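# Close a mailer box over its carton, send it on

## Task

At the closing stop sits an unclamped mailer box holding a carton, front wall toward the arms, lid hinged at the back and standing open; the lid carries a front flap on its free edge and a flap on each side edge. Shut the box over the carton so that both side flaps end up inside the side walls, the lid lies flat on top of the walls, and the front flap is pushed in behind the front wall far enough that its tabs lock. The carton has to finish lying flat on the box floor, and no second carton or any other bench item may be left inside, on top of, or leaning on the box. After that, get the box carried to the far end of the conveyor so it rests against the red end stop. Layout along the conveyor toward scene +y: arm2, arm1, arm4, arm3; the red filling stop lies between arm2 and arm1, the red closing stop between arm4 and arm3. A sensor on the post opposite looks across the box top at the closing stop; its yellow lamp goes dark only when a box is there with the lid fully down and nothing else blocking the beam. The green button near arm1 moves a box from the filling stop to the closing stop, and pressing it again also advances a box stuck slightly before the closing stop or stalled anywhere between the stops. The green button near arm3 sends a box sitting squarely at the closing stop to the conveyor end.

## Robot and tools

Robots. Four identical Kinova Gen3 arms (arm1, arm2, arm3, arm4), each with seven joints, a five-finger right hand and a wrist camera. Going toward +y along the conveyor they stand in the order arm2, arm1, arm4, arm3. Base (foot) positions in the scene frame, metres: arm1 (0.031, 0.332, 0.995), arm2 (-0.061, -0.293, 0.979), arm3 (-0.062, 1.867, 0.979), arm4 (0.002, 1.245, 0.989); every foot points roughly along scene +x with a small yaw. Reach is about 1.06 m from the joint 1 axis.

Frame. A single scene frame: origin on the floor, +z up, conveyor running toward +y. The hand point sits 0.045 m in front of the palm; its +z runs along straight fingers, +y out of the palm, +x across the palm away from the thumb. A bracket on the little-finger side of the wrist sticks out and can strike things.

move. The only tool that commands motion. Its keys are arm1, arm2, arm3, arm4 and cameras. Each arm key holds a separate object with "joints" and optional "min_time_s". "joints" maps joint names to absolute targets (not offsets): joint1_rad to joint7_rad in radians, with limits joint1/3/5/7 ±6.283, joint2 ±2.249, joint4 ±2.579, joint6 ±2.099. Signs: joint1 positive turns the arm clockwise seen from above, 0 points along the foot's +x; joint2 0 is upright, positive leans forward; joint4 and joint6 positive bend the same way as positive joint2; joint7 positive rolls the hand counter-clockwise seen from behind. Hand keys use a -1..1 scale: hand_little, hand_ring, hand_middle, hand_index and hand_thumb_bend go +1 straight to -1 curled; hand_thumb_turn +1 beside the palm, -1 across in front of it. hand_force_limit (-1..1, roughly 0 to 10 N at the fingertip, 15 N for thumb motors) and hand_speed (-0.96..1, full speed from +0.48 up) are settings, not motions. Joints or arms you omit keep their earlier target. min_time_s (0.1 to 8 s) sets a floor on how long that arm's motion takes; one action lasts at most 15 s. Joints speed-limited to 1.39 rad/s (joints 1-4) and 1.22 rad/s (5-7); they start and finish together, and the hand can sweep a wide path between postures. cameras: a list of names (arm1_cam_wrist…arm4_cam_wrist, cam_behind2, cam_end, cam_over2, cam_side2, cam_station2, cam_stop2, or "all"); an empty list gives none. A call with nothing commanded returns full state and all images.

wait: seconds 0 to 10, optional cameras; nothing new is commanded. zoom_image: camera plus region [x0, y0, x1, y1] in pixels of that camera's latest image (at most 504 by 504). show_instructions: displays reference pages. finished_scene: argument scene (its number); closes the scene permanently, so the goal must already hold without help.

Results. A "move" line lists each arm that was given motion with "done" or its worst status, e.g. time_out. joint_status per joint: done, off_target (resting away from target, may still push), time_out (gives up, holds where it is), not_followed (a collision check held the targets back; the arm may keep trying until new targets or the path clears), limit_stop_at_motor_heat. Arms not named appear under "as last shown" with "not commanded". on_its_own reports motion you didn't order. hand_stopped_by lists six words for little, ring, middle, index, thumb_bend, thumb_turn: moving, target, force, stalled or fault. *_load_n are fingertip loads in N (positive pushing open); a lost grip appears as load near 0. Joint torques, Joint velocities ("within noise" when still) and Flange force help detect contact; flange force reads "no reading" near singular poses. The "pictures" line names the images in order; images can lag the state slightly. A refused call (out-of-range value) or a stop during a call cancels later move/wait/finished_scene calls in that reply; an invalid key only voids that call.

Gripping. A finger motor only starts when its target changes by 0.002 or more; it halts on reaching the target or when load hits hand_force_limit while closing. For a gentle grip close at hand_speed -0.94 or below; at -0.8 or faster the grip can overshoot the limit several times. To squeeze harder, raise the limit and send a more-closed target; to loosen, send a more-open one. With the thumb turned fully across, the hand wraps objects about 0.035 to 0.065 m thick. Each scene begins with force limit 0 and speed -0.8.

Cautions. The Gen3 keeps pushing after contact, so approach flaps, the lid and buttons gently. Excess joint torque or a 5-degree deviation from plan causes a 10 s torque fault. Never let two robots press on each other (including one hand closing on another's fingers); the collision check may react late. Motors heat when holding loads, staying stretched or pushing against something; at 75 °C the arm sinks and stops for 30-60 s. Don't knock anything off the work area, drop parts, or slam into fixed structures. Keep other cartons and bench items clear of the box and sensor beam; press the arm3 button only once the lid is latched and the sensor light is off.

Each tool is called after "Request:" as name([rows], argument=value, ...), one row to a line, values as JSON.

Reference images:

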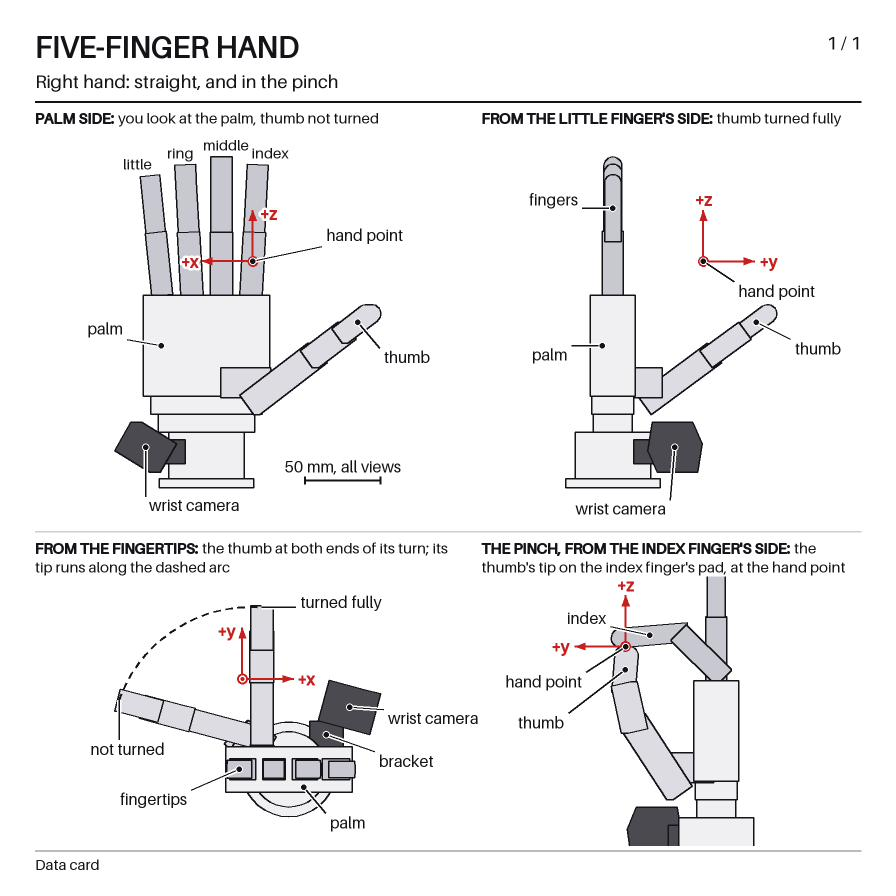

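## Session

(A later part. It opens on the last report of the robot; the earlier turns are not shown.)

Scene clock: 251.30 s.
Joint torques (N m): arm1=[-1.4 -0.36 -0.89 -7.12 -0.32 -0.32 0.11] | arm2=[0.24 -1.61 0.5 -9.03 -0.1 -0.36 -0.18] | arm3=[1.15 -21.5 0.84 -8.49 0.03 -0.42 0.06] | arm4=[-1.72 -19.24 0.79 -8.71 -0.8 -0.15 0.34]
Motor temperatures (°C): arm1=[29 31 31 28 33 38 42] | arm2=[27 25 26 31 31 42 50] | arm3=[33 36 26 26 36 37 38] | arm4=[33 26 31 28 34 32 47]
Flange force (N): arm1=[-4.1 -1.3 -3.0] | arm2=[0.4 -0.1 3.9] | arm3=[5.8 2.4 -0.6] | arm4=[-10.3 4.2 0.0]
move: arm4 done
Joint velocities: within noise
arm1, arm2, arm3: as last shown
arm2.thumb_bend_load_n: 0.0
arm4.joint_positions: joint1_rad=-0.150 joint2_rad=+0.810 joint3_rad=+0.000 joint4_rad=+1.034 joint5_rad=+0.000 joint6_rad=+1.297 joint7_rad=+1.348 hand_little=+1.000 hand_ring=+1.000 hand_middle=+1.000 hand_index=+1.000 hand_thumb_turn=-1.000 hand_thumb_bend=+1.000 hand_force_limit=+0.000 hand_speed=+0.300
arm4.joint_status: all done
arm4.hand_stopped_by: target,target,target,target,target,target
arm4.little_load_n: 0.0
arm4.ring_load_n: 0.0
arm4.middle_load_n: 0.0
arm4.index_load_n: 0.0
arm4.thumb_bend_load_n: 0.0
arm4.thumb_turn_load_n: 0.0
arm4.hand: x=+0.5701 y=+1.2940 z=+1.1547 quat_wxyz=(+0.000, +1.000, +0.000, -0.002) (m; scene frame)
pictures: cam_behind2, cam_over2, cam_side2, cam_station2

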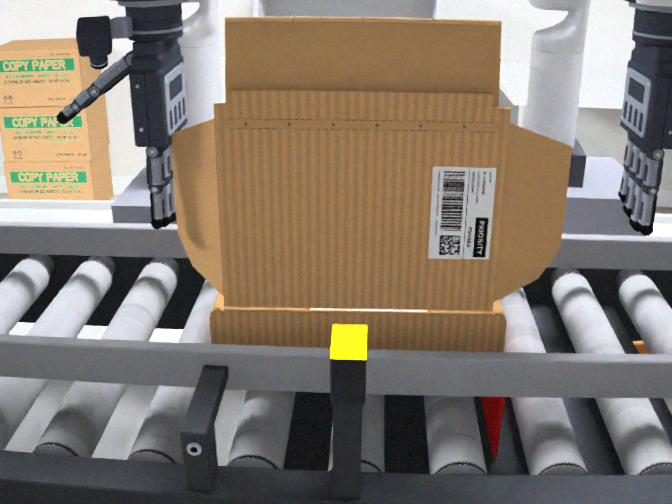

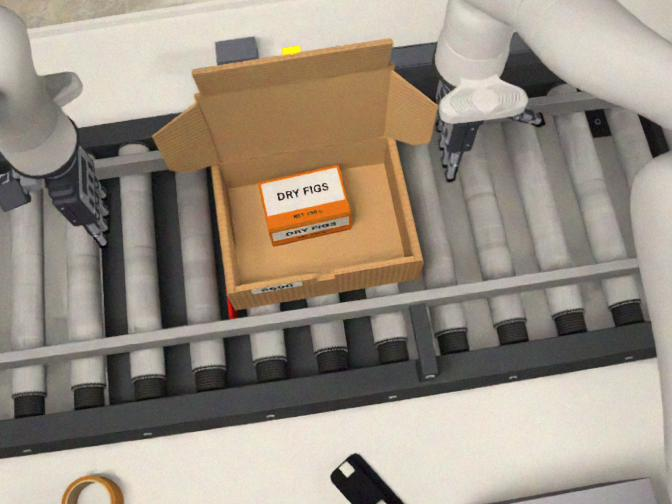

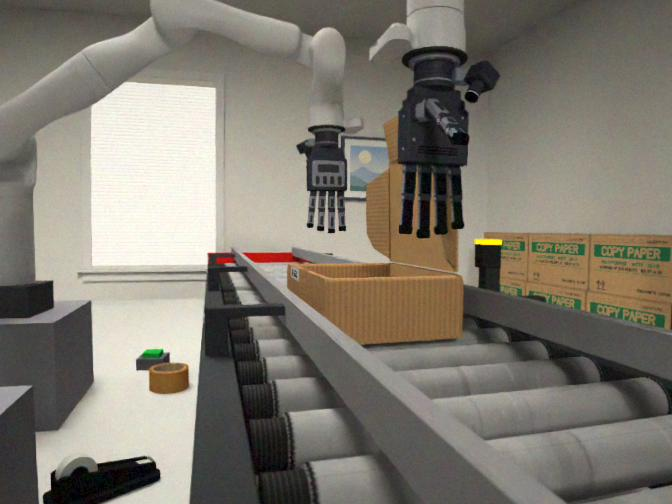

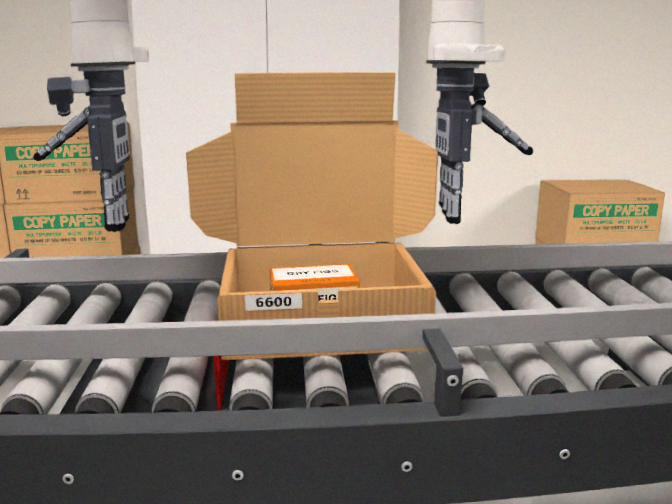

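Request:
move(arm4={"joints": {"joint1_rad": -0.1865, "joint2_rad": 0.795, "joint4_rad": 1.064, "joint6_rad": 1.282, "joint7_rad": 1.312}, "min_time_s": 1.5}, cameras=["cam_over2", "cam_station2"])

Request:
move(arm4={"joints": {"joint1_rad": -0.2306, "joint2_rad": 0.746, "joint4_rad": 1.163, "joint6_rad": 1.233, "joint7_rad": 1.268}, "min_time_s": 2}, cameras=["cam_over2", "cam_station2", "cam_behind2", "cam_side2"])

Scene clock: 268.13 s.
Joint torques (N m): arm1=[-1.39 -0.35 -0.86 -7.14 -0.34 -0.3 0.1] | arm2=[0.26 -1.6 0.52 -9.09 -0.08 -0.37 -0.2] | arm3=[1.15 -21.51 0.79 -8.48 0.02 -0.38 0.03] | arm4=[-2.25 -18.76 0.37 -8.64 -1.01 -0.2 0.38]
Motor temperatures (°C): arm1=[29 31 31 28 33 38 42] | arm2=[27 25 26 31 31 42 50] | arm3=[33 37 26 26 36 37 38] | arm4=[33 26 31 28 34 32 47]
Flange force (N): arm1=[-4.1 -1.3 -2.9] | arm2=[0.5 -0.1 4.1] | arm3=[5.9 2.3 -0.5] | arm4=[-10.0 5.4 -0.5]
move: arm4 done
Joint velocities: within noise
arm1, arm2, arm3: as last shown
arm1.middle_load_n: 0.5
arm4.joint_positions: joint1_rad=-0.187 joint2_rad=+0.795 joint3_rad=+0.000 joint4_rad=+1.064 joint5_rad=+0.000 joint6_rad=+1.282 joint7_rad=+1.312 hand_little=+1.000 hand_ring=+1.000 hand_middle=+1.000 hand_index=+1.000 hand_thumb_turn=-1.000 hand_thumb_bend=+1.000 hand_force_limit=+0.000 hand_speed=+0.300
arm4.joint_status: all done
arm4.hand_stopped_by: target,target,target,target,target,target
arm4.little_load_n: 0.0
arm4.ring_load_n: 0.0
arm4.middle_load_n: 0.0
arm4.index_load_n: 0.0
arm4.thumb_bend_load_n: -0.5
arm4.thumb_turn_load_n: 0.0
arm4.hand: x=+0.5602 y=+1.3143 z=+1.1547 quat_wxyz=(+0.000, +1.000, +0.000, -0.002) (m; scene frame)
pictures: cam_over2, cam_station2

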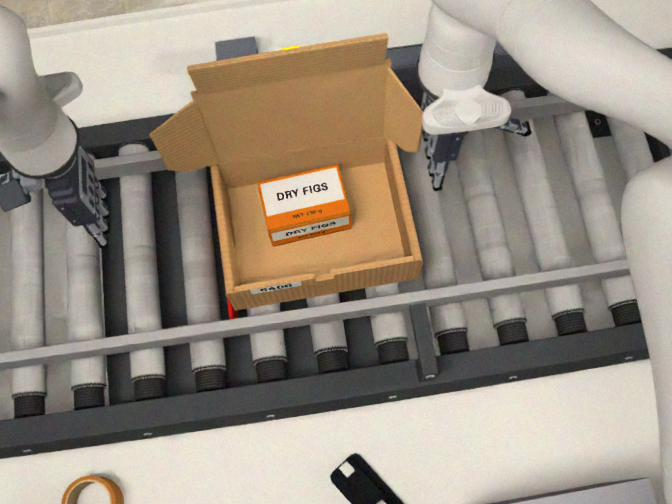

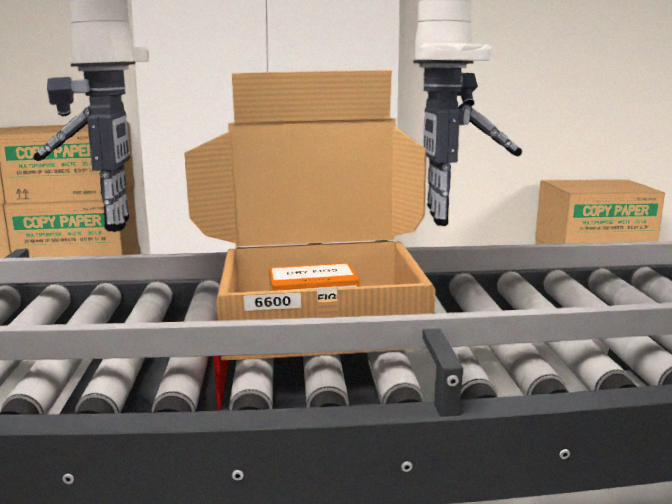

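Scene clock: 270.43 s.
Joint torques (N m): arm1=[-1.37 -0.32 -0.88 -7.13 -0.32 -0.29 0.11] | arm2=[0.18 -1.55 0.45 -9.09 -0.09 -0.33 -0.2] | arm3=[1.14 -21.56 0.76 -8.48 -0.01 -0.38 0.04] | arm4=[-2.19 -18.17 0.35 -8.61 -1 -0.24 0.36]
Motor temperatures (°C): arm1=[29 31 31 28 33 38 42] | arm2=[27 25 26 31 31 42 50] | arm3=[33 37 26 26 36 37 38] | arm4=[33 27 31 28 34 32 47]
Flange force (N): arm1=[-4.0 -1.3 -2.8] | arm2=[0.5 -0.3 4.3] | arm3=[5.7 2.3 -0.5] | arm4=[-8.9 5.6 -0.6]
move: arm4 done
Joint velocities: within noise
arm1.joint_positions: joint1_rad=+0.683 joint2_rad=-0.494 joint3_rad=-0.032 joint4_rad=+1.553 joint5_rad=-0.076 joint6_rad=+2.041 joint7_rad=-1.728 hand_little=+1.000 hand_ring=+1.000 hand_middle=+1.000 hand_index=+1.000 hand_thumb_turn=+1.000 hand_thumb_bend=+1.000 hand_force_limit=+0.000 hand_speed=-0.800
arm1.joint_status: not commanded
arm1.hand_stopped_by: target,target,target,target,target,target
arm1.little_load_n: 0.0
arm1.ring_load_n: 0.0
arm1.middle_load_n: 0.5
arm1.index_load_n: 0.0
arm1.thumb_bend_load_n: 0.0
arm1.thumb_turn_load_n: 0.0
arm1.hand: x=+0.1701 y=+0.3083 z=+1.4863 quat_wxyz=(-0.021, -0.348, -0.937, -0.020) (m; scene frame)
arm2.joint_positions: joint1_rad=-0.434 joint2_rad=-0.363 joint3_rad=-0.120 joint4_rad=+1.537 joint5_rad=-0.061 joint6_rad=+1.933 joint7_rad=-2.051 hand_little=+1.000 hand_ring=+1.000 hand_middle=+1.000 hand_index=+1.000 hand_thumb_turn=+1.000 hand_thumb_bend=+1.000 hand_force_limit=+0.000 hand_speed=-0.800
arm2.joint_status: not commanded
arm2.hand_stopped_by: target,target,target,target,target,target
arm2.little_load_n: 0.0
arm2.ring_load_n: 0.0
arm2.middle_load_n: 0.0
arm2.index_load_n: 0.5
arm2.thumb_bend_load_n: 0.0
arm2.thumb_turn_load_n: 0.0
arm2.hand: x=+0.1101 y=-0.1672 z=+1.4577 quat_wxyz=(-0.007, -0.007, -1.000, -0.013) (m; scene frame)
arm3: as last shown
arm4.joint_positions: joint1_rad=-0.231 joint2_rad=+0.746 joint3_rad=+0.000 joint4_rad=+1.163 joint5_rad=+0.000 joint6_rad=+1.233 joint7_rad=+1.268 hand_little=+1.000 hand_ring=+1.000 hand_middle=+1.000 hand_index=+1.000 hand_thumb_turn=-1.000 hand_thumb_bend=+1.000 hand_force_limit=+0.000 hand_speed=+0.300
arm4.joint_status: all done
arm4.hand_stopped_by: target,target,target,target,target,target
arm4.little_load_n: 0.0
arm4.ring_load_n: 0.0
arm4.middle_load_n: 0.0
arm4.index_load_n: 0.0
arm4.thumb_bend_load_n: 0.0
arm4.thumb_turn_load_n: 0.0
arm4.hand: x=+0.5348 y=+1.3342 z=+1.1543 quat_wxyz=(+0.000, +1.000, +0.000, -0.002) (m; scene frame)
pictures: cam_behind2, cam_over2, cam_side2, cam_station2

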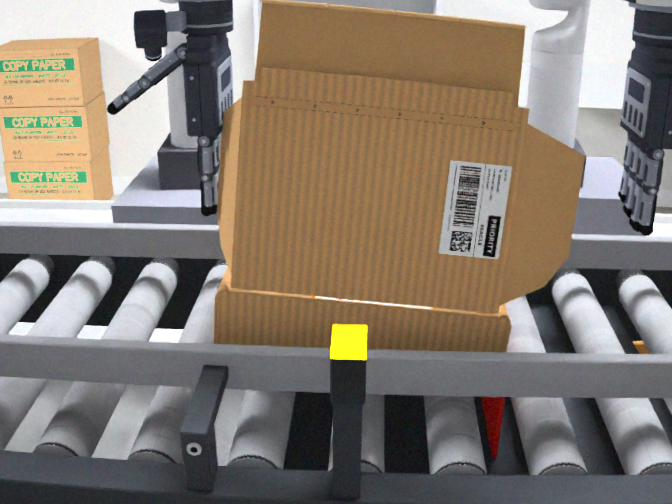

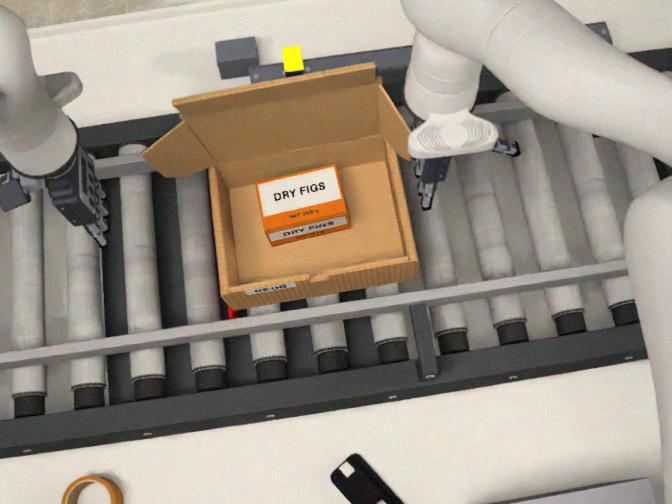

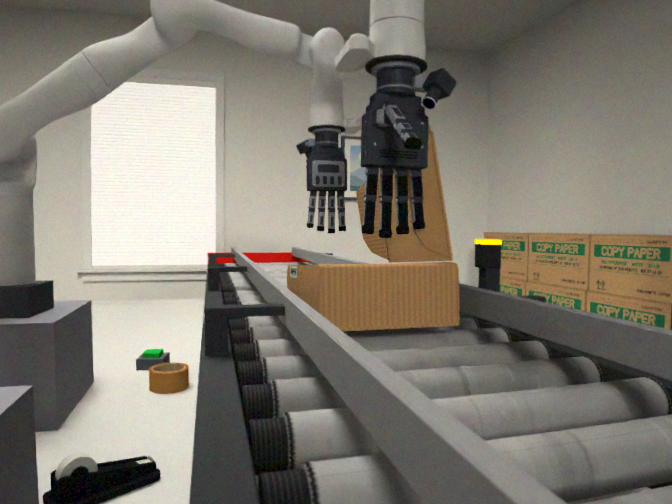

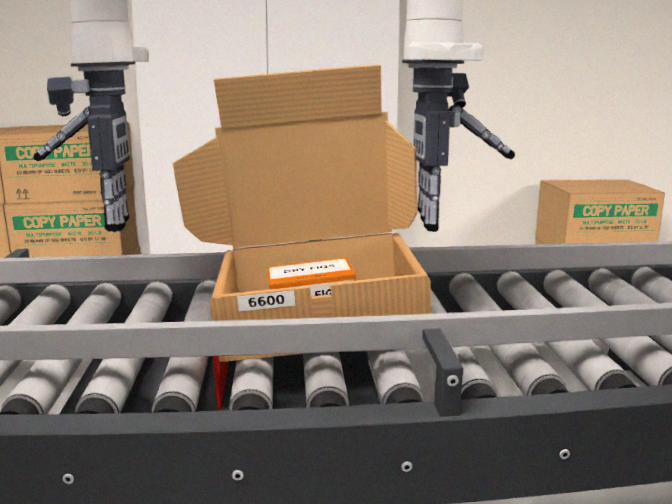

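Request:
move(arm4={"joints": {"joint1_rad": -0.150, "joint2_rad": 0.810, "joint4_rad": 1.034, "joint6_rad": 1.297, "joint7_rad": 1.348}, "min_time_s": 2.5}, arm3={"joints": {"joint1_rad": 0.0096, "joint2_rad": 1.007, "joint4_rad": 0.629, "joint6_rad": 1.506, "joint7_rad": -1.477}, "min_time_s": 2.5})

Request:
move(arm3={"joints": {"joint1_rad": 0.1265, "joint2_rad": 1.075, "joint4_rad": 0.483, "joint6_rad": 1.584, "joint7_rad": -1.360}, "min_time_s": 2.5}, cameras=["cam_over2", "cam_station2", "cam_behind2", "cam_side2"])

Scene clock: 287.23 s.
Joint torques (N m): arm1=[-1.38 -0.31 -0.9 -7.13 -0.34 -0.32 0.12] | arm2=[0.24 -1.58 0.54 -9.11 -0.08 -0.35 -0.19] | arm3=[1.16 -22.7 0.77 -8.55 0.01 -0.4 0.05] | arm4=[-0.98 -19.9 1.34 -8.82 -0.48 0.02 0.35]
Motor temperatures (°C): arm1=[28 31 31 28 33 38 41] | arm2=[27 25 26 31 31 42 50] | arm3=[33 37 25 26 36 37 38] | arm4=[33 27 31 28 34 32 47]
Flange force (N): arm1=[-4.0 -1.4 -2.9] | arm2=[0.6 0.0 4.3] | arm3=[7.2 2.7 -0.1] | arm4=[-9.8 2.9 1.1]
move: arm3 done; arm4 done
Joint velocities: within noise
arm1, arm2: as last shown
arm1.middle_load_n: 0.0
arm2.index_load_n: 0.0
arm3.joint_positions: joint1_rad=+0.010 joint2_rad=+1.007 joint3_rad=+0.000 joint4_rad=+0.629 joint5_rad=+0.000 joint6_rad=+1.506 joint7_rad=-1.477 hand_little=+1.000 hand_ring=+1.000 hand_middle=+1.000 hand_index=+1.000 hand_thumb_turn=-1.000 hand_thumb_bend=+1.000 hand_force_limit=+0.000 hand_speed=+0.300
arm3.joint_status: all done
arm3.hand_stopped_by: target,target,target,target,target,target
arm3.little_load_n: 0.0
arm3.ring_load_n: 0.0
arm3.middle_load_n: 0.0
arm3.index_load_n: 0.0
arm3.thumb_bend_load_n: 0.0
arm3.thumb_turn_load_n: 0.0
arm3.hand: x=+0.6306 y=+1.8408 z=+1.1546 quat_wxyz=(-0.006, +0.000, -1.000, +0.001) (m; scene frame)
arm4.joint_positions: joint1_rad=-0.150 joint2_rad=+0.810 joint3_rad=+0.000 joint4_rad=+1.034 joint5_rad=+0.000 joint6_rad=+1.297 joint7_rad=+1.348 hand_little=+1.000 hand_ring=+1.000 hand_middle=+1.000 hand_index=+1.000 hand_thumb_turn=-1.000 hand_thumb_bend=+1.000 hand_force_limit=+0.000 hand_speed=+0.300
arm4.joint_status: all done
arm4.hand_stopped_by: target,target,target,target,target,target
arm4.little_load_n: 0.0
arm4.ring_load_n: 0.0
arm4.middle_load_n: 0.0
arm4.index_load_n: 0.0
arm4.thumb_bend_load_n: 0.0
arm4.thumb_turn_load_n: 0.0
arm4.hand: x=+0.5700 y=+1.2940 z=+1.1547 quat_wxyz=(+0.000, +1.000, +0.000, -0.002) (m; scene frame)
pictures: none

Scene clock: 290.03 s.
Joint torques (N m): arm1=[-1.36 -0.29 -0.83 -7.15 -0.34 -0.32 0.1] | arm2=[0.18 -1.64 0.49 -9.1 -0.11 -0.33 -0.2] | arm3=[4.1 -19.18 2.48 -7.22 1.24 -1.08 -0.08] | arm4=[-1.63 -20.07 0.8 -9.14 -0.81 -0.15 0.36]
Motor temperatures (°C): arm1=[28 31 31 28 33 38 41] | arm2=[27 25 26 31 31 42 50] | arm3=[33 37 25 26 36 37 38] | arm4=[33 27 31 28 34 32 47]
Flange force (N): arm1=[-3.9 -1.2 -2.8] | arm2=[0.3 -0.2 4.2] | arm3=no reading | arm4=[-10.4 4.0 1.4]
move: arm3 done
Joint velocities: within noise
arm1, arm2, arm4: as last shown
arm3.joint_positions: joint1_rad=+0.126 joint2_rad=+1.075 joint3_rad=+0.000 joint4_rad=+0.483 joint5_rad=+0.000 joint6_rad=+1.584 joint7_rad=-1.360 hand_little=+1.000 hand_ring=+1.000 hand_middle=+1.000 hand_index=+1.000 hand_thumb_turn=-1.000 hand_thumb_bend=+1.000 hand_force_limit=+0.000 hand_speed=+0.300
arm3.joint_status: all done
arm3.hand_stopped_by: target,target,target,target,target,target
arm3.little_load_n: 0.0
arm3.ring_load_n: 0.0
arm3.middle_load_n: -0.5
arm3.index_load_n: 0.0
arm3.thumb_bend_load_n: 0.0
arm3.thumb_turn_load_n: 0.0
arm3.hand: x=+0.6307 y=+1.7608 z=+1.1546 quat_wxyz=(-0.006, +0.000, -1.000, +0.001) (m; scene frame)
pictures: cam_behind2, cam_over2, cam_side2, cam_station2

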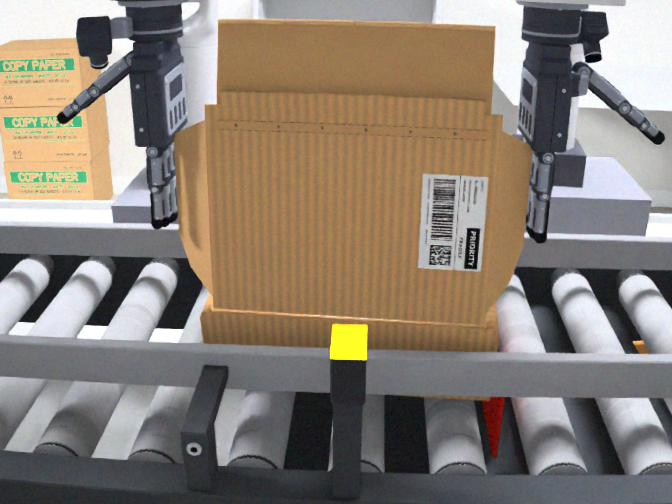

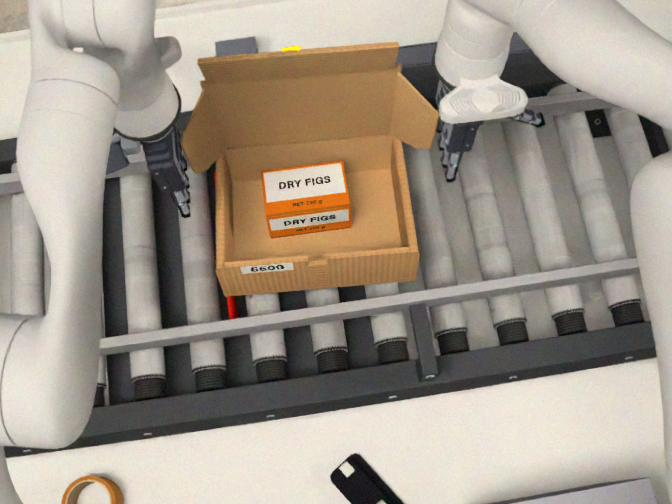

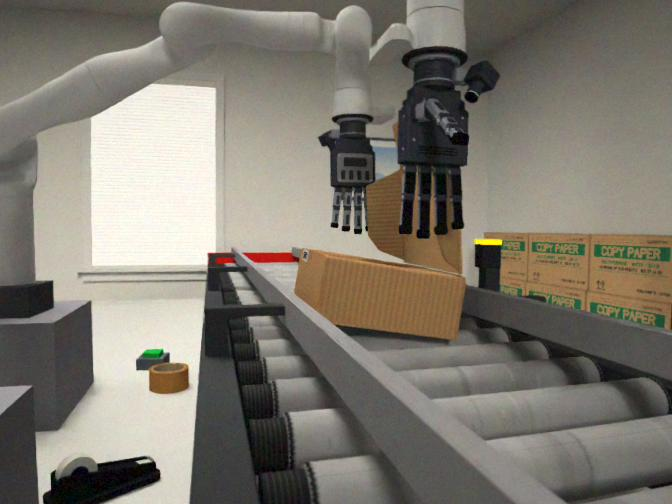

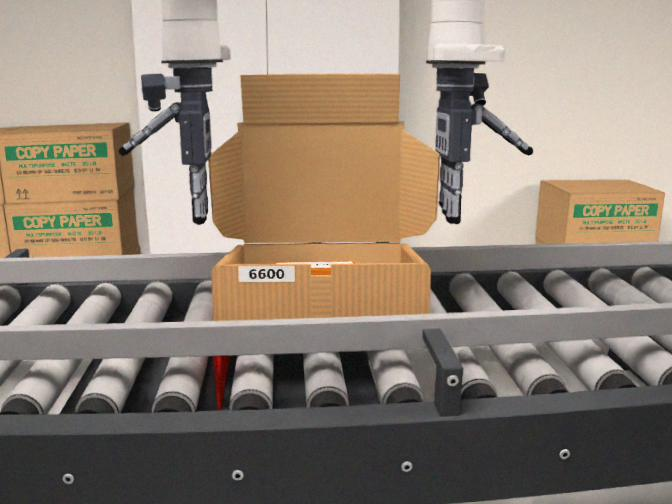

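Request:
move(arm4={"joints": {"joint1_rad": -0.162, "joint2_rad": 0.7356, "joint4_rad": 1.1825, "joint6_rad": 1.2235, "joint7_rad": 1.337}, "min_time_s": 2}, arm3={"joints": {"joint1_rad": 0.136, "joint2_rad": 0.954, "joint4_rad": 0.7405, "joint6_rad": 1.447, "joint7_rad": -1.351}, "min_time_s": 2}, cameras=["cam_over2", "cam_station2", "cam_behind2", "cam_side2"])

Scene clock: 312.90 s.
Joint torques (N m): arm1=[-1.39 -0.32 -0.87 -7.11 -0.33 -0.31 0.1] | arm2=[0.19 -1.58 0.54 -9.08 -0.07 -0.33 -0.21] | arm3=[2.74 -22.69 2.03 -8.85 0.75 -0.39 -0.04] | arm4=[-1.29 -18.61 0.97 -8.42 -0.69 0.16 0.33]
Motor temperatures (°C): arm1=[28 31 31 28 33 38 41] | arm2=[27 25 26 31 31 42 50] | arm3=[32 37 25 26 35 37 38] | arm4=[33 27 31 28 34 32 46]
Flange force (N): arm1=[-4.0 -1.3 -3.0] | arm2=[0.5 0.0 4.2] | arm3=[5.8 5.8 0.6] | arm4=[-8.2 3.2 0.7]
move: arm3 done; arm4 done
Joint velocities: within noise
arm1, arm2: as last shown
arm2.middle_load_n: -0.5
arm2.thumb_turn_load_n: -0.5
arm3.joint_positions: joint1_rad=+0.136 joint2_rad=+0.954 joint3_rad=+0.000 joint4_rad=+0.740 joint5_rad=+0.000 joint6_rad=+1.447 joint7_rad=-1.351 hand_little=+1.000 hand_ring=+1.000 hand_middle=+1.000 hand_index=+1.000 hand_thumb_turn=-1.000 hand_thumb_bend=+1.000 hand_force_limit=+0.000 hand_speed=+0.300
arm3.joint_status: all done
arm3.hand_stopped_by: target,target,target,target,target,target
arm3.little_load_n: 0.0
arm3.ring_load_n: 0.0
arm3.middle_load_n: 0.0
arm3.index_load_n: -1.0
arm3.thumb_bend_load_n: 0.0
arm3.thumb_turn_load_n: 0.0
arm3.hand: x=+0.6007 y=+1.7608 z=+1.1547 quat_wxyz=(-0.006, +0.000, -1.000, +0.001) (m; scene frame)
arm4.joint_positions: joint1_rad=-0.162 joint2_rad=+0.736 joint3_rad=+0.000 joint4_rad=+1.183 joint5_rad=+0.000 joint6_rad=+1.224 joint7_rad=+1.337 hand_little=+1.000 hand_ring=+1.000 hand_middle=+1.000 hand_index=+1.000 hand_thumb_turn=-1.000 hand_thumb_bend=+1.000 hand_force_limit=+0.000 hand_speed=+0.300
arm4.joint_status: all done
arm4.hand_stopped_by: target,target,target,target,target,target
arm4.little_load_n: 0.0
arm4.ring_load_n: -0.5
arm4.middle_load_n: 0.0
arm4.index_load_n: 0.0
arm4.thumb_bend_load_n: 0.0
arm4.thumb_turn_load_n: 0.0
arm4.hand: x=+0.5398 y=+1.2943 z=+1.1545 quat_wxyz=(+0.000, +1.000, +0.000, -0.002) (m; scene frame)
pictures: cam_behind2, cam_over2, cam_side2, cam_station2

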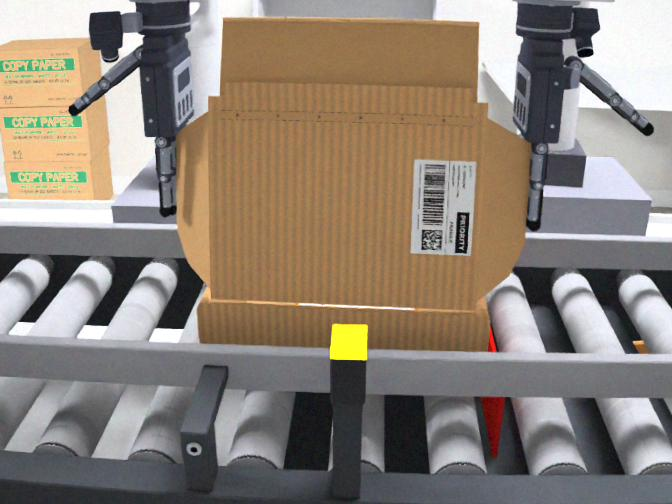

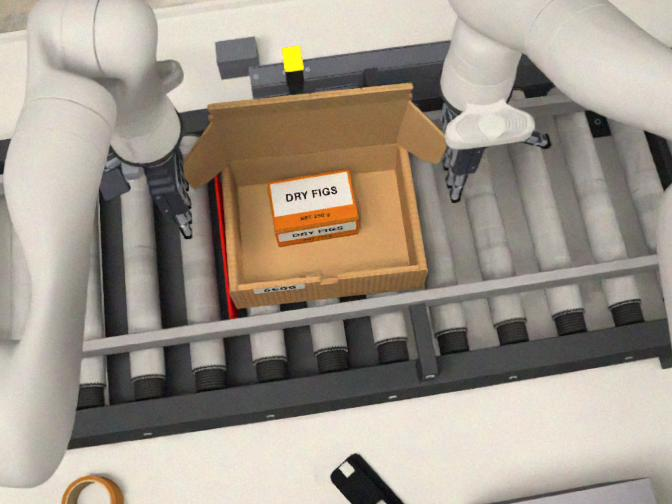

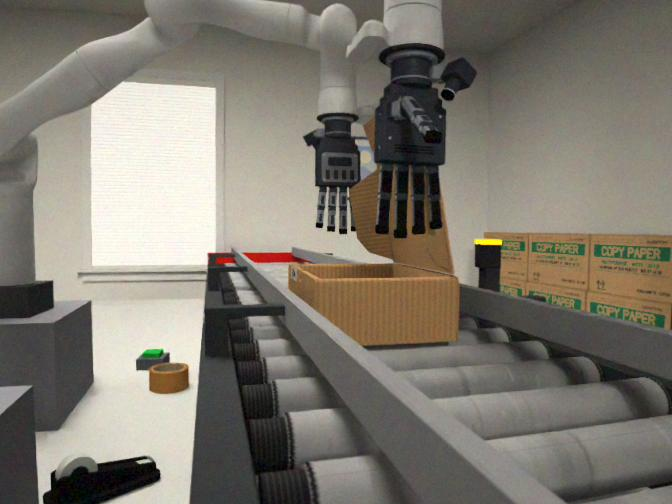

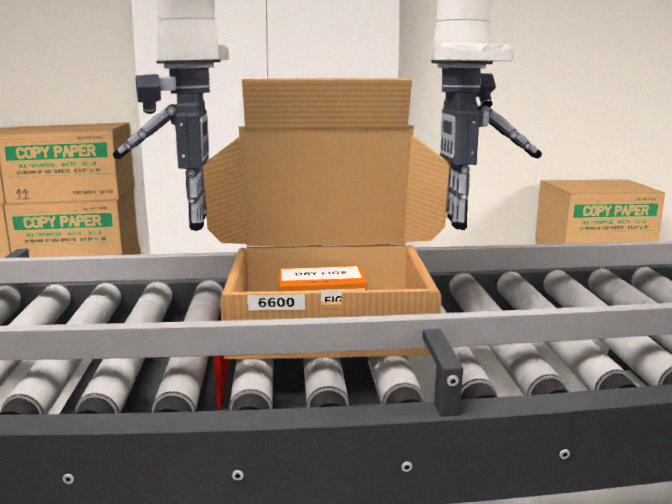

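Request:
move(arm4={"joints": {"joint1_rad": -0.2166, "joint2_rad": 0.728, "joint4_rad": 1.197, "joint6_rad": 1.216, "joint7_rad": 1.282}, "min_time_s": 3}, arm3={"joints": {"joint1_rad": 0.1841, "joint2_rad": 0.9495, "joint4_rad": 0.7507, "joint6_rad": 1.4414, "joint7_rad": -1.303}, "min_time_s": 3}, cameras=["cam_over2", "cam_station2", "cam_behind2", "cam_side2"])

Scene clock: 333.00 s.
Joint torques (N m): arm1=[-1.37 -0.35 -0.87 -7.11 -0.31 -0.3 0.1] | arm2=[0.21 -1.58 0.55 -9.08 -0.06 -0.35 -0.22] | arm3=[3.94 -17.82 2.76 -7.41 1.27 -1.24 -0.13] | arm4=[-3.06 -18.47 -0.39 -9.13 -1.41 -0.42 0.39]
Motor temperatures (°C): arm1=[28 31 31 28 33 38 41] | arm2=[27 25 26 31 30 42 50] | arm3=[32 38 25 26 35 37 38] | arm4=[33 28 31 28 34 32 46]
Flange force (N): arm1=[-4.1 -1.3 -3.0] | arm2=[0.5 -0.1 4.1] | arm3=[7.8 8.6 -7.1] | arm4=[-9.1 7.0 0.3]
move: arm3 done; arm4 done
Joint velocities: within noise
arm1, arm2: as last shown
arm2.middle_load_n: 0.0
arm2.thumb_turn_load_n: 0.0
arm3.joint_positions: joint1_rad=+0.184 joint2_rad=+0.950 joint3_rad=+0.000 joint4_rad=+0.751 joint5_rad=+0.000 joint6_rad=+1.441 joint7_rad=-1.303 hand_little=+1.000 hand_ring=+1.000 hand_middle=+1.000 hand_index=+1.000 hand_thumb_turn=-1.000 hand_thumb_bend=+1.000 hand_force_limit=+0.000 hand_speed=+0.300
arm3.joint_status: all done
arm3.hand_stopped_by: target,target,target,target,target,target
arm3.little_load_n: 0.0
arm3.ring_load_n: 0.0
arm3.middle_load_n: 0.0
arm3.index_load_n: -0.5
arm3.thumb_bend_load_n: 0.0
arm3.thumb_turn_load_n: 0.0
arm3.hand: x=+0.5906 y=+1.7309 z=+1.1544 quat_wxyz=(-0.006, +0.000, -1.000, +0.001) (m; scene frame)
arm4.joint_positions: joint1_rad=-0.217 joint2_rad=+0.728 joint3_rad=+0.000 joint4_rad=+1.197 joint5_rad=+0.000 joint6_rad=+1.216 joint7_rad=+1.282 hand_little=+1.000 hand_ring=+1.000 hand_middle=+1.000 hand_index=+1.000 hand_thumb_turn=-1.000 hand_thumb_bend=+1.000 hand_force_limit=+0.000 hand_speed=+0.300
arm4.joint_status: all done
arm4.hand_stopped_by: target,target,target,target,target,target
arm4.little_load_n: 0.0
arm4.ring_load_n: 0.0
arm4.middle_load_n: 0.0
arm4.index_load_n: 0.0
arm4.thumb_bend_load_n: -0.5
arm4.thumb_turn_load_n: 0.0
arm4.hand: x=+0.5302 y=+1.3243 z=+1.1546 quat_wxyz=(+0.000, +1.000, +0.000, -0.002) (m; scene frame)
pictures: cam_behind2, cam_over2, cam_side2, cam_station2

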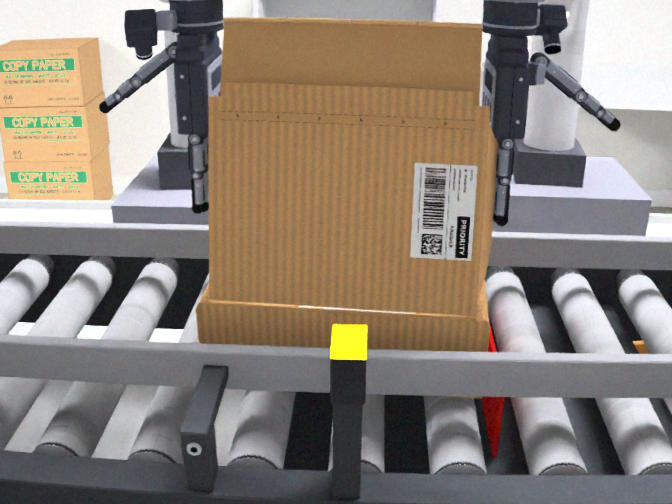

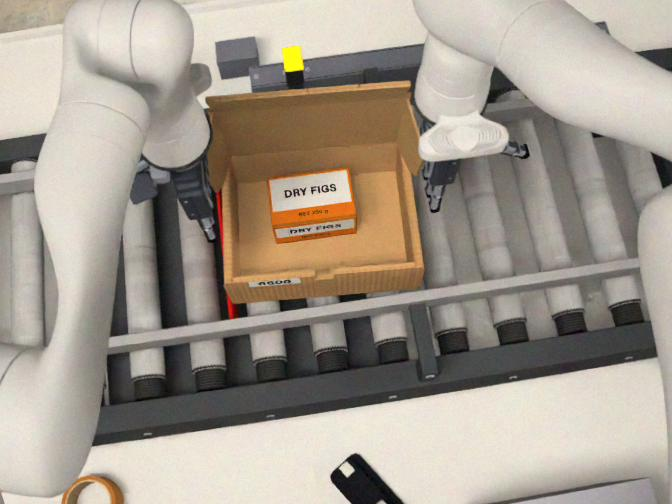

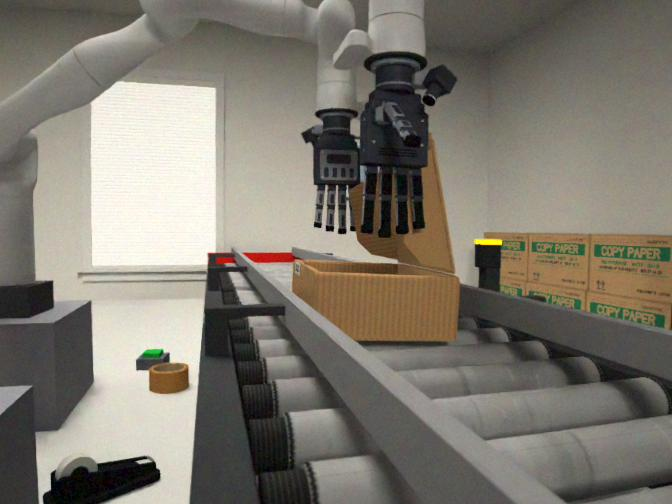

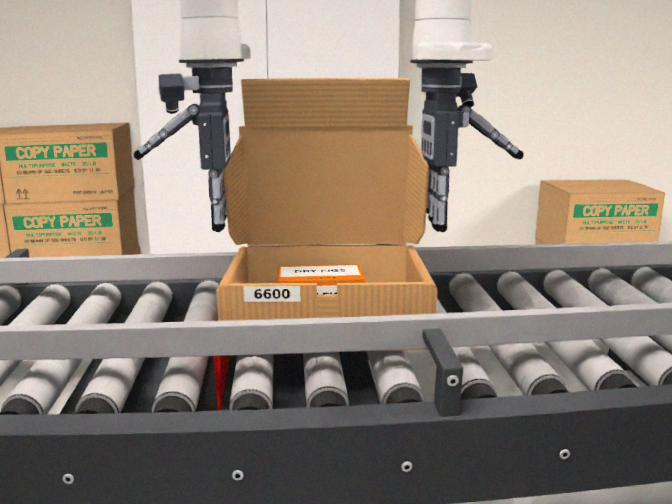

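Request:
move(arm4={"joints": {"joint1_rad": -0.2469, "joint2_rad": 0.7145, "joint4_rad": 1.224, "joint6_rad": 1.203, "joint7_rad": 1.252}, "min_time_s": 2}, arm3={"joints": {"joint1_rad": 0.2106, "joint2_rad": 0.934, "joint4_rad": 0.7833, "joint6_rad": 1.4245, "joint7_rad": -1.276}, "min_time_s": 2}, cameras=["cam_over2", "cam_station2", "cam_behind2", "cam_side2"])

Scene clock: 341.67 s.
Joint torques (N m): arm1=[-1.38 -0.34 -0.87 -7.14 -0.32 -0.3 0.09] | arm2=[0.22 -1.59 0.48 -9.08 -0.08 -0.35 -0.2] | arm3=[3.56 -22.73 2.66 -9.6 1.15 -1.08 -0.05] | arm4=[-5.1 -17.18 -2.04 -8.5 -2.19 -0.36 0.61]
Motor temperatures (°C): arm1=[28 30 31 28 32 38 41] | arm2=[27 25 26 31 30 42 50] | arm3=[32 38 25 26 35 37 38] | arm4=[33 28 31 28 34 32 46]
Flange force (N): arm1=[-4.1 -1.3 -2.8] | arm2=[0.4 -0.2 4.2] | arm3=[6.5 8.0 0.5] | arm4=[-7.6 10.3 -1.5]
move: arm3 done; arm4 done
Joint velocities: within noise
arm1, arm2: as last shown
arm3.joint_positions: joint1_rad=+0.211 joint2_rad=+0.934 joint3_rad=+0.000 joint4_rad=+0.783 joint5_rad=+0.000 joint6_rad=+1.425 joint7_rad=-1.276 hand_little=+1.000 hand_ring=+1.000 hand_middle=+1.000 hand_index=+1.000 hand_thumb_turn=-1.000 hand_thumb_bend=+1.000 hand_force_limit=+0.000 hand_speed=+0.300
arm3.joint_status: all done
arm3.hand_stopped_by: target,target,target,target,target,target
arm3.little_load_n: 0.0
arm3.ring_load_n: 0.0
arm3.middle_load_n: 0.0
arm3.index_load_n: -0.5
arm3.thumb_bend_load_n: 0.0
arm3.thumb_turn_load_n: 0.0
arm3.hand: x=+0.5807 y=+1.7158 z=+1.1543 quat_wxyz=(-0.006, +0.000, -1.000, +0.001) (m; scene frame)
arm4.joint_positions: joint1_rad=-0.247 joint2_rad=+0.715 joint3_rad=+0.000 joint4_rad=+1.224 joint5_rad=+0.000 joint6_rad=+1.203 joint7_rad=+1.252 hand_little=+1.000 hand_ring=+1.000 hand_middle=+1.000 hand_index=+1.000 hand_thumb_turn=-1.000 hand_thumb_bend=+1.000 hand_force_limit=+0.000 hand_speed=+0.300
arm4.joint_status: all done
arm4.hand_stopped_by: target,target,target,target,target,target
arm4.little_load_n: 0.0
arm4.ring_load_n: -0.5
arm4.middle_load_n: 0.0
arm4.index_load_n: 0.0
arm4.thumb_bend_load_n: 0.0
arm4.thumb_turn_load_n: 0.0
arm4.hand: x=+0.5201 y=+1.3393 z=+1.1545 quat_wxyz=(+0.000, +1.000, +0.000, -0.002) (m; scene frame)
pictures: cam_behind2, cam_over2, cam_side2, cam_station2

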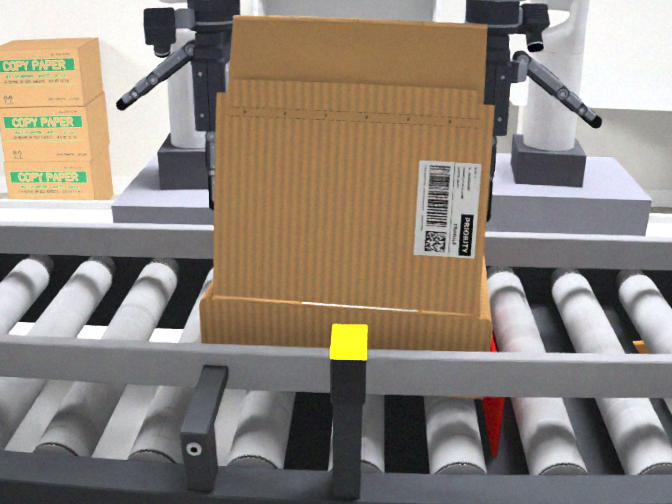

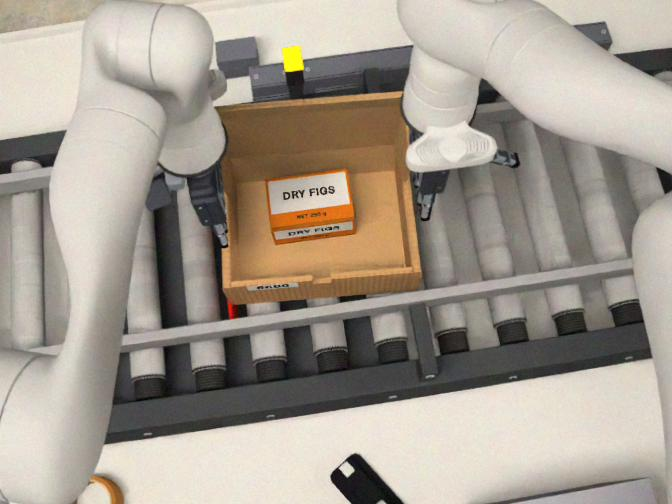

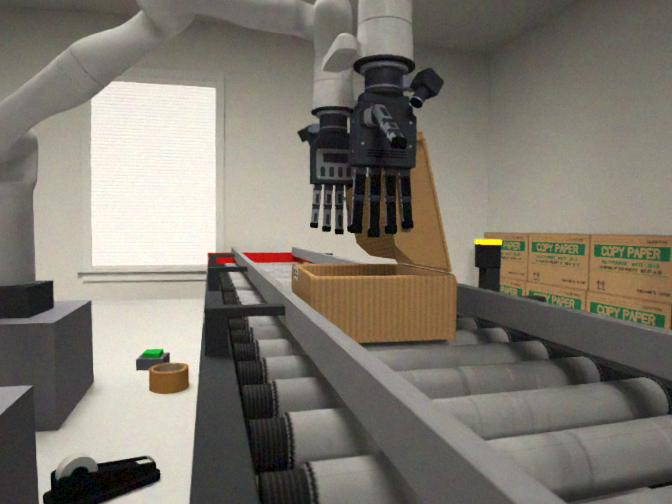

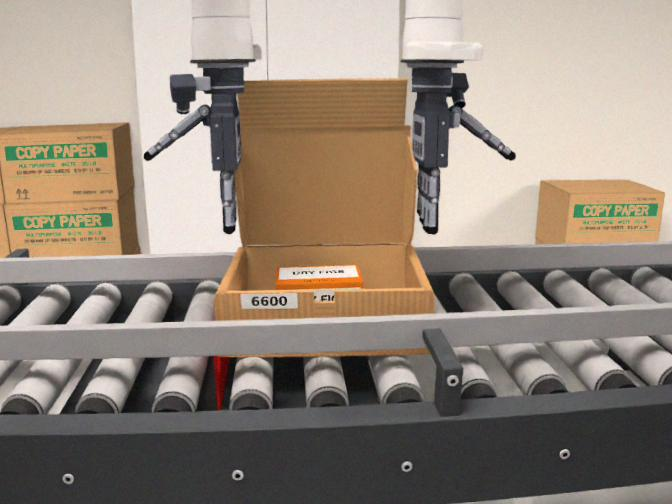

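Request:
move(arm4={"joints": {"joint1_rad": -0.1352, "joint2_rad": 0.6816, "joint4_rad": 1.287, "joint6_rad": 1.173, "joint7_rad": 1.364}, "min_time_s": 2}, arm3={"joints": {"joint1_rad": 0.1043, "joint2_rad": 0.8736, "joint4_rad": 0.9084, "joint6_rad": 1.3596, "joint7_rad": -1.3825}, "min_time_s": 2}, cameras=["cam_over2", "cam_station2", "cam_behind2", "cam_side2"])

Scene clock: 351.17 s.
Joint torques (N m): arm1=[-1.37 -0.32 -0.9 -7.1 -0.33 -0.31 0.11] | arm2=[0.24 -1.57 0.54 -9.05 -0.07 -0.37 -0.19] | arm3=[1.1 -21.03 0.75 -8.42 -0.02 -0.38 0.06] | arm4=[-0.21 -17.57 1.81 -8.24 -0.18 0.1 0.32]
Motor temperatures (°C): arm1=[28 30 31 28 32 38 41] | arm2=[27 25 26 31 30 42 50] | arm3=[32 38 25 26 35 37 38] | arm4=[33 28 31 28 34 32 46]
Flange force (N): arm1=[-4.0 -1.4 -3.0] | arm2=[0.6 0.0 4.0] | arm3=[5.1 3.1 -0.7] | arm4=[-8.1 1.0 0.1]
move: arm3 done; arm4 done
Joint velocities: within noise
arm1, arm2: as last shown
arm1.index_load_n: 0.5
arm1.thumb_bend_load_n: -0.5
arm3.joint_positions: joint1_rad=+0.104 joint2_rad=+0.874 joint3_rad=+0.000 joint4_rad=+0.908 joint5_rad=+0.000 joint6_rad=+1.360 joint7_rad=-1.383 hand_little=+1.000 hand_ring=+1.000 hand_middle=+1.000 hand_index=+1.000 hand_thumb_turn=-1.000 hand_thumb_bend=+1.000 hand_force_limit=+0.000 hand_speed=+0.300
arm3.joint_status: all done
arm3.hand_stopped_by: target,target,target,target,target,target
arm3.little_load_n: 0.0
arm3.ring_load_n: 0.0
arm3.middle_load_n: 0.0
arm3.index_load_n: 0.0
arm3.thumb_bend_load_n: 0.0
arm3.thumb_turn_load_n: 0.0
arm3.hand: x=+0.5808 y=+1.7857 z=+1.1540 quat_wxyz=(-0.006, +0.000, -1.000, +0.001) (m; scene frame)
arm4.joint_positions: joint1_rad=-0.135 joint2_rad=+0.682 joint3_rad=+0.000 joint4_rad=+1.287 joint5_rad=+0.000 joint6_rad=+1.173 joint7_rad=+1.364 hand_little=+1.000 hand_ring=+1.000 hand_middle=+1.000 hand_index=+1.000 hand_thumb_turn=-1.000 hand_thumb_bend=+1.000 hand_force_limit=+0.000 hand_speed=+0.300
arm4.joint_status: all done
arm4.hand_stopped_by: target,target,target,target,target,target
arm4.little_load_n: 0.0
arm4.ring_load_n: 0.0
arm4.middle_load_n: 0.0
arm4.index_load_n: 0.0
arm4.thumb_bend_load_n: 0.0
arm4.thumb_turn_load_n: 0.0
arm4.hand: x=+0.5201 y=+1.2743 z=+1.1546 quat_wxyz=(+0.000, +1.000, +0.000, -0.002) (m; scene frame)
pictures: cam_behind2, cam_over2, cam_side2, cam_station2

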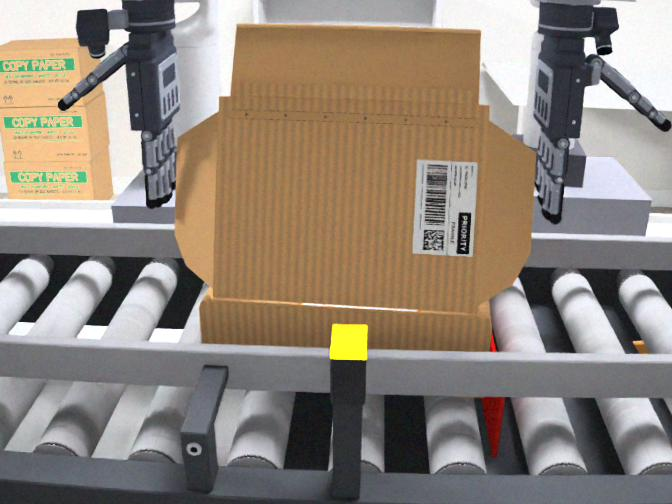

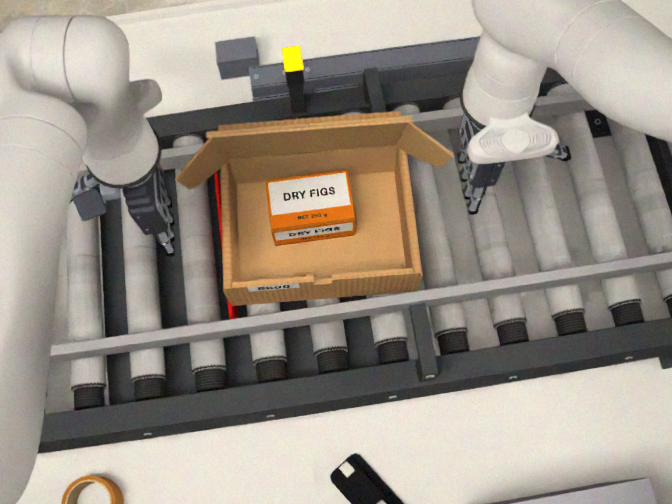

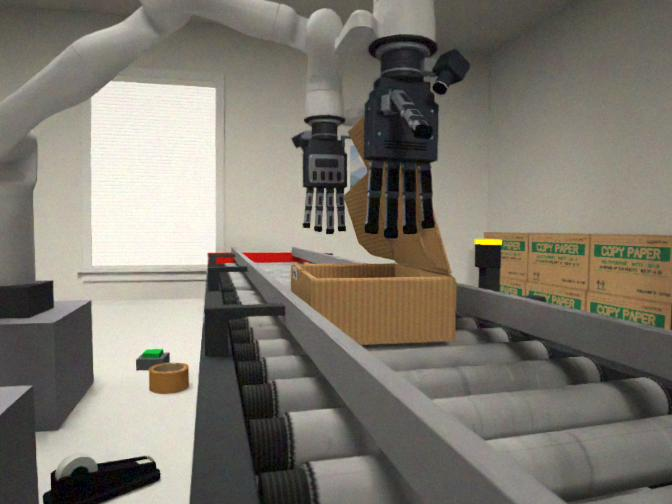

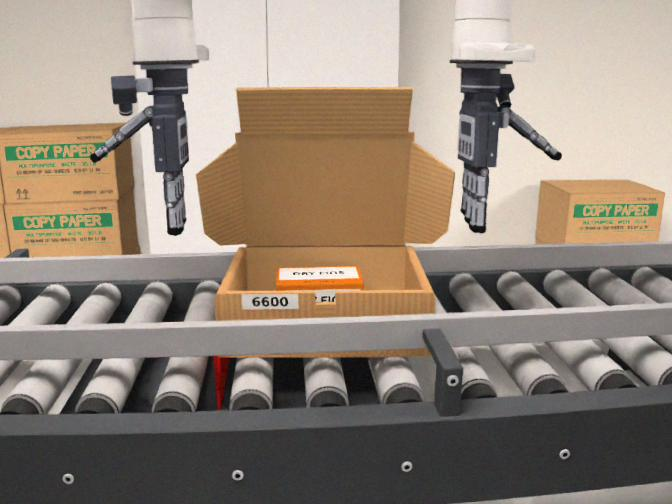

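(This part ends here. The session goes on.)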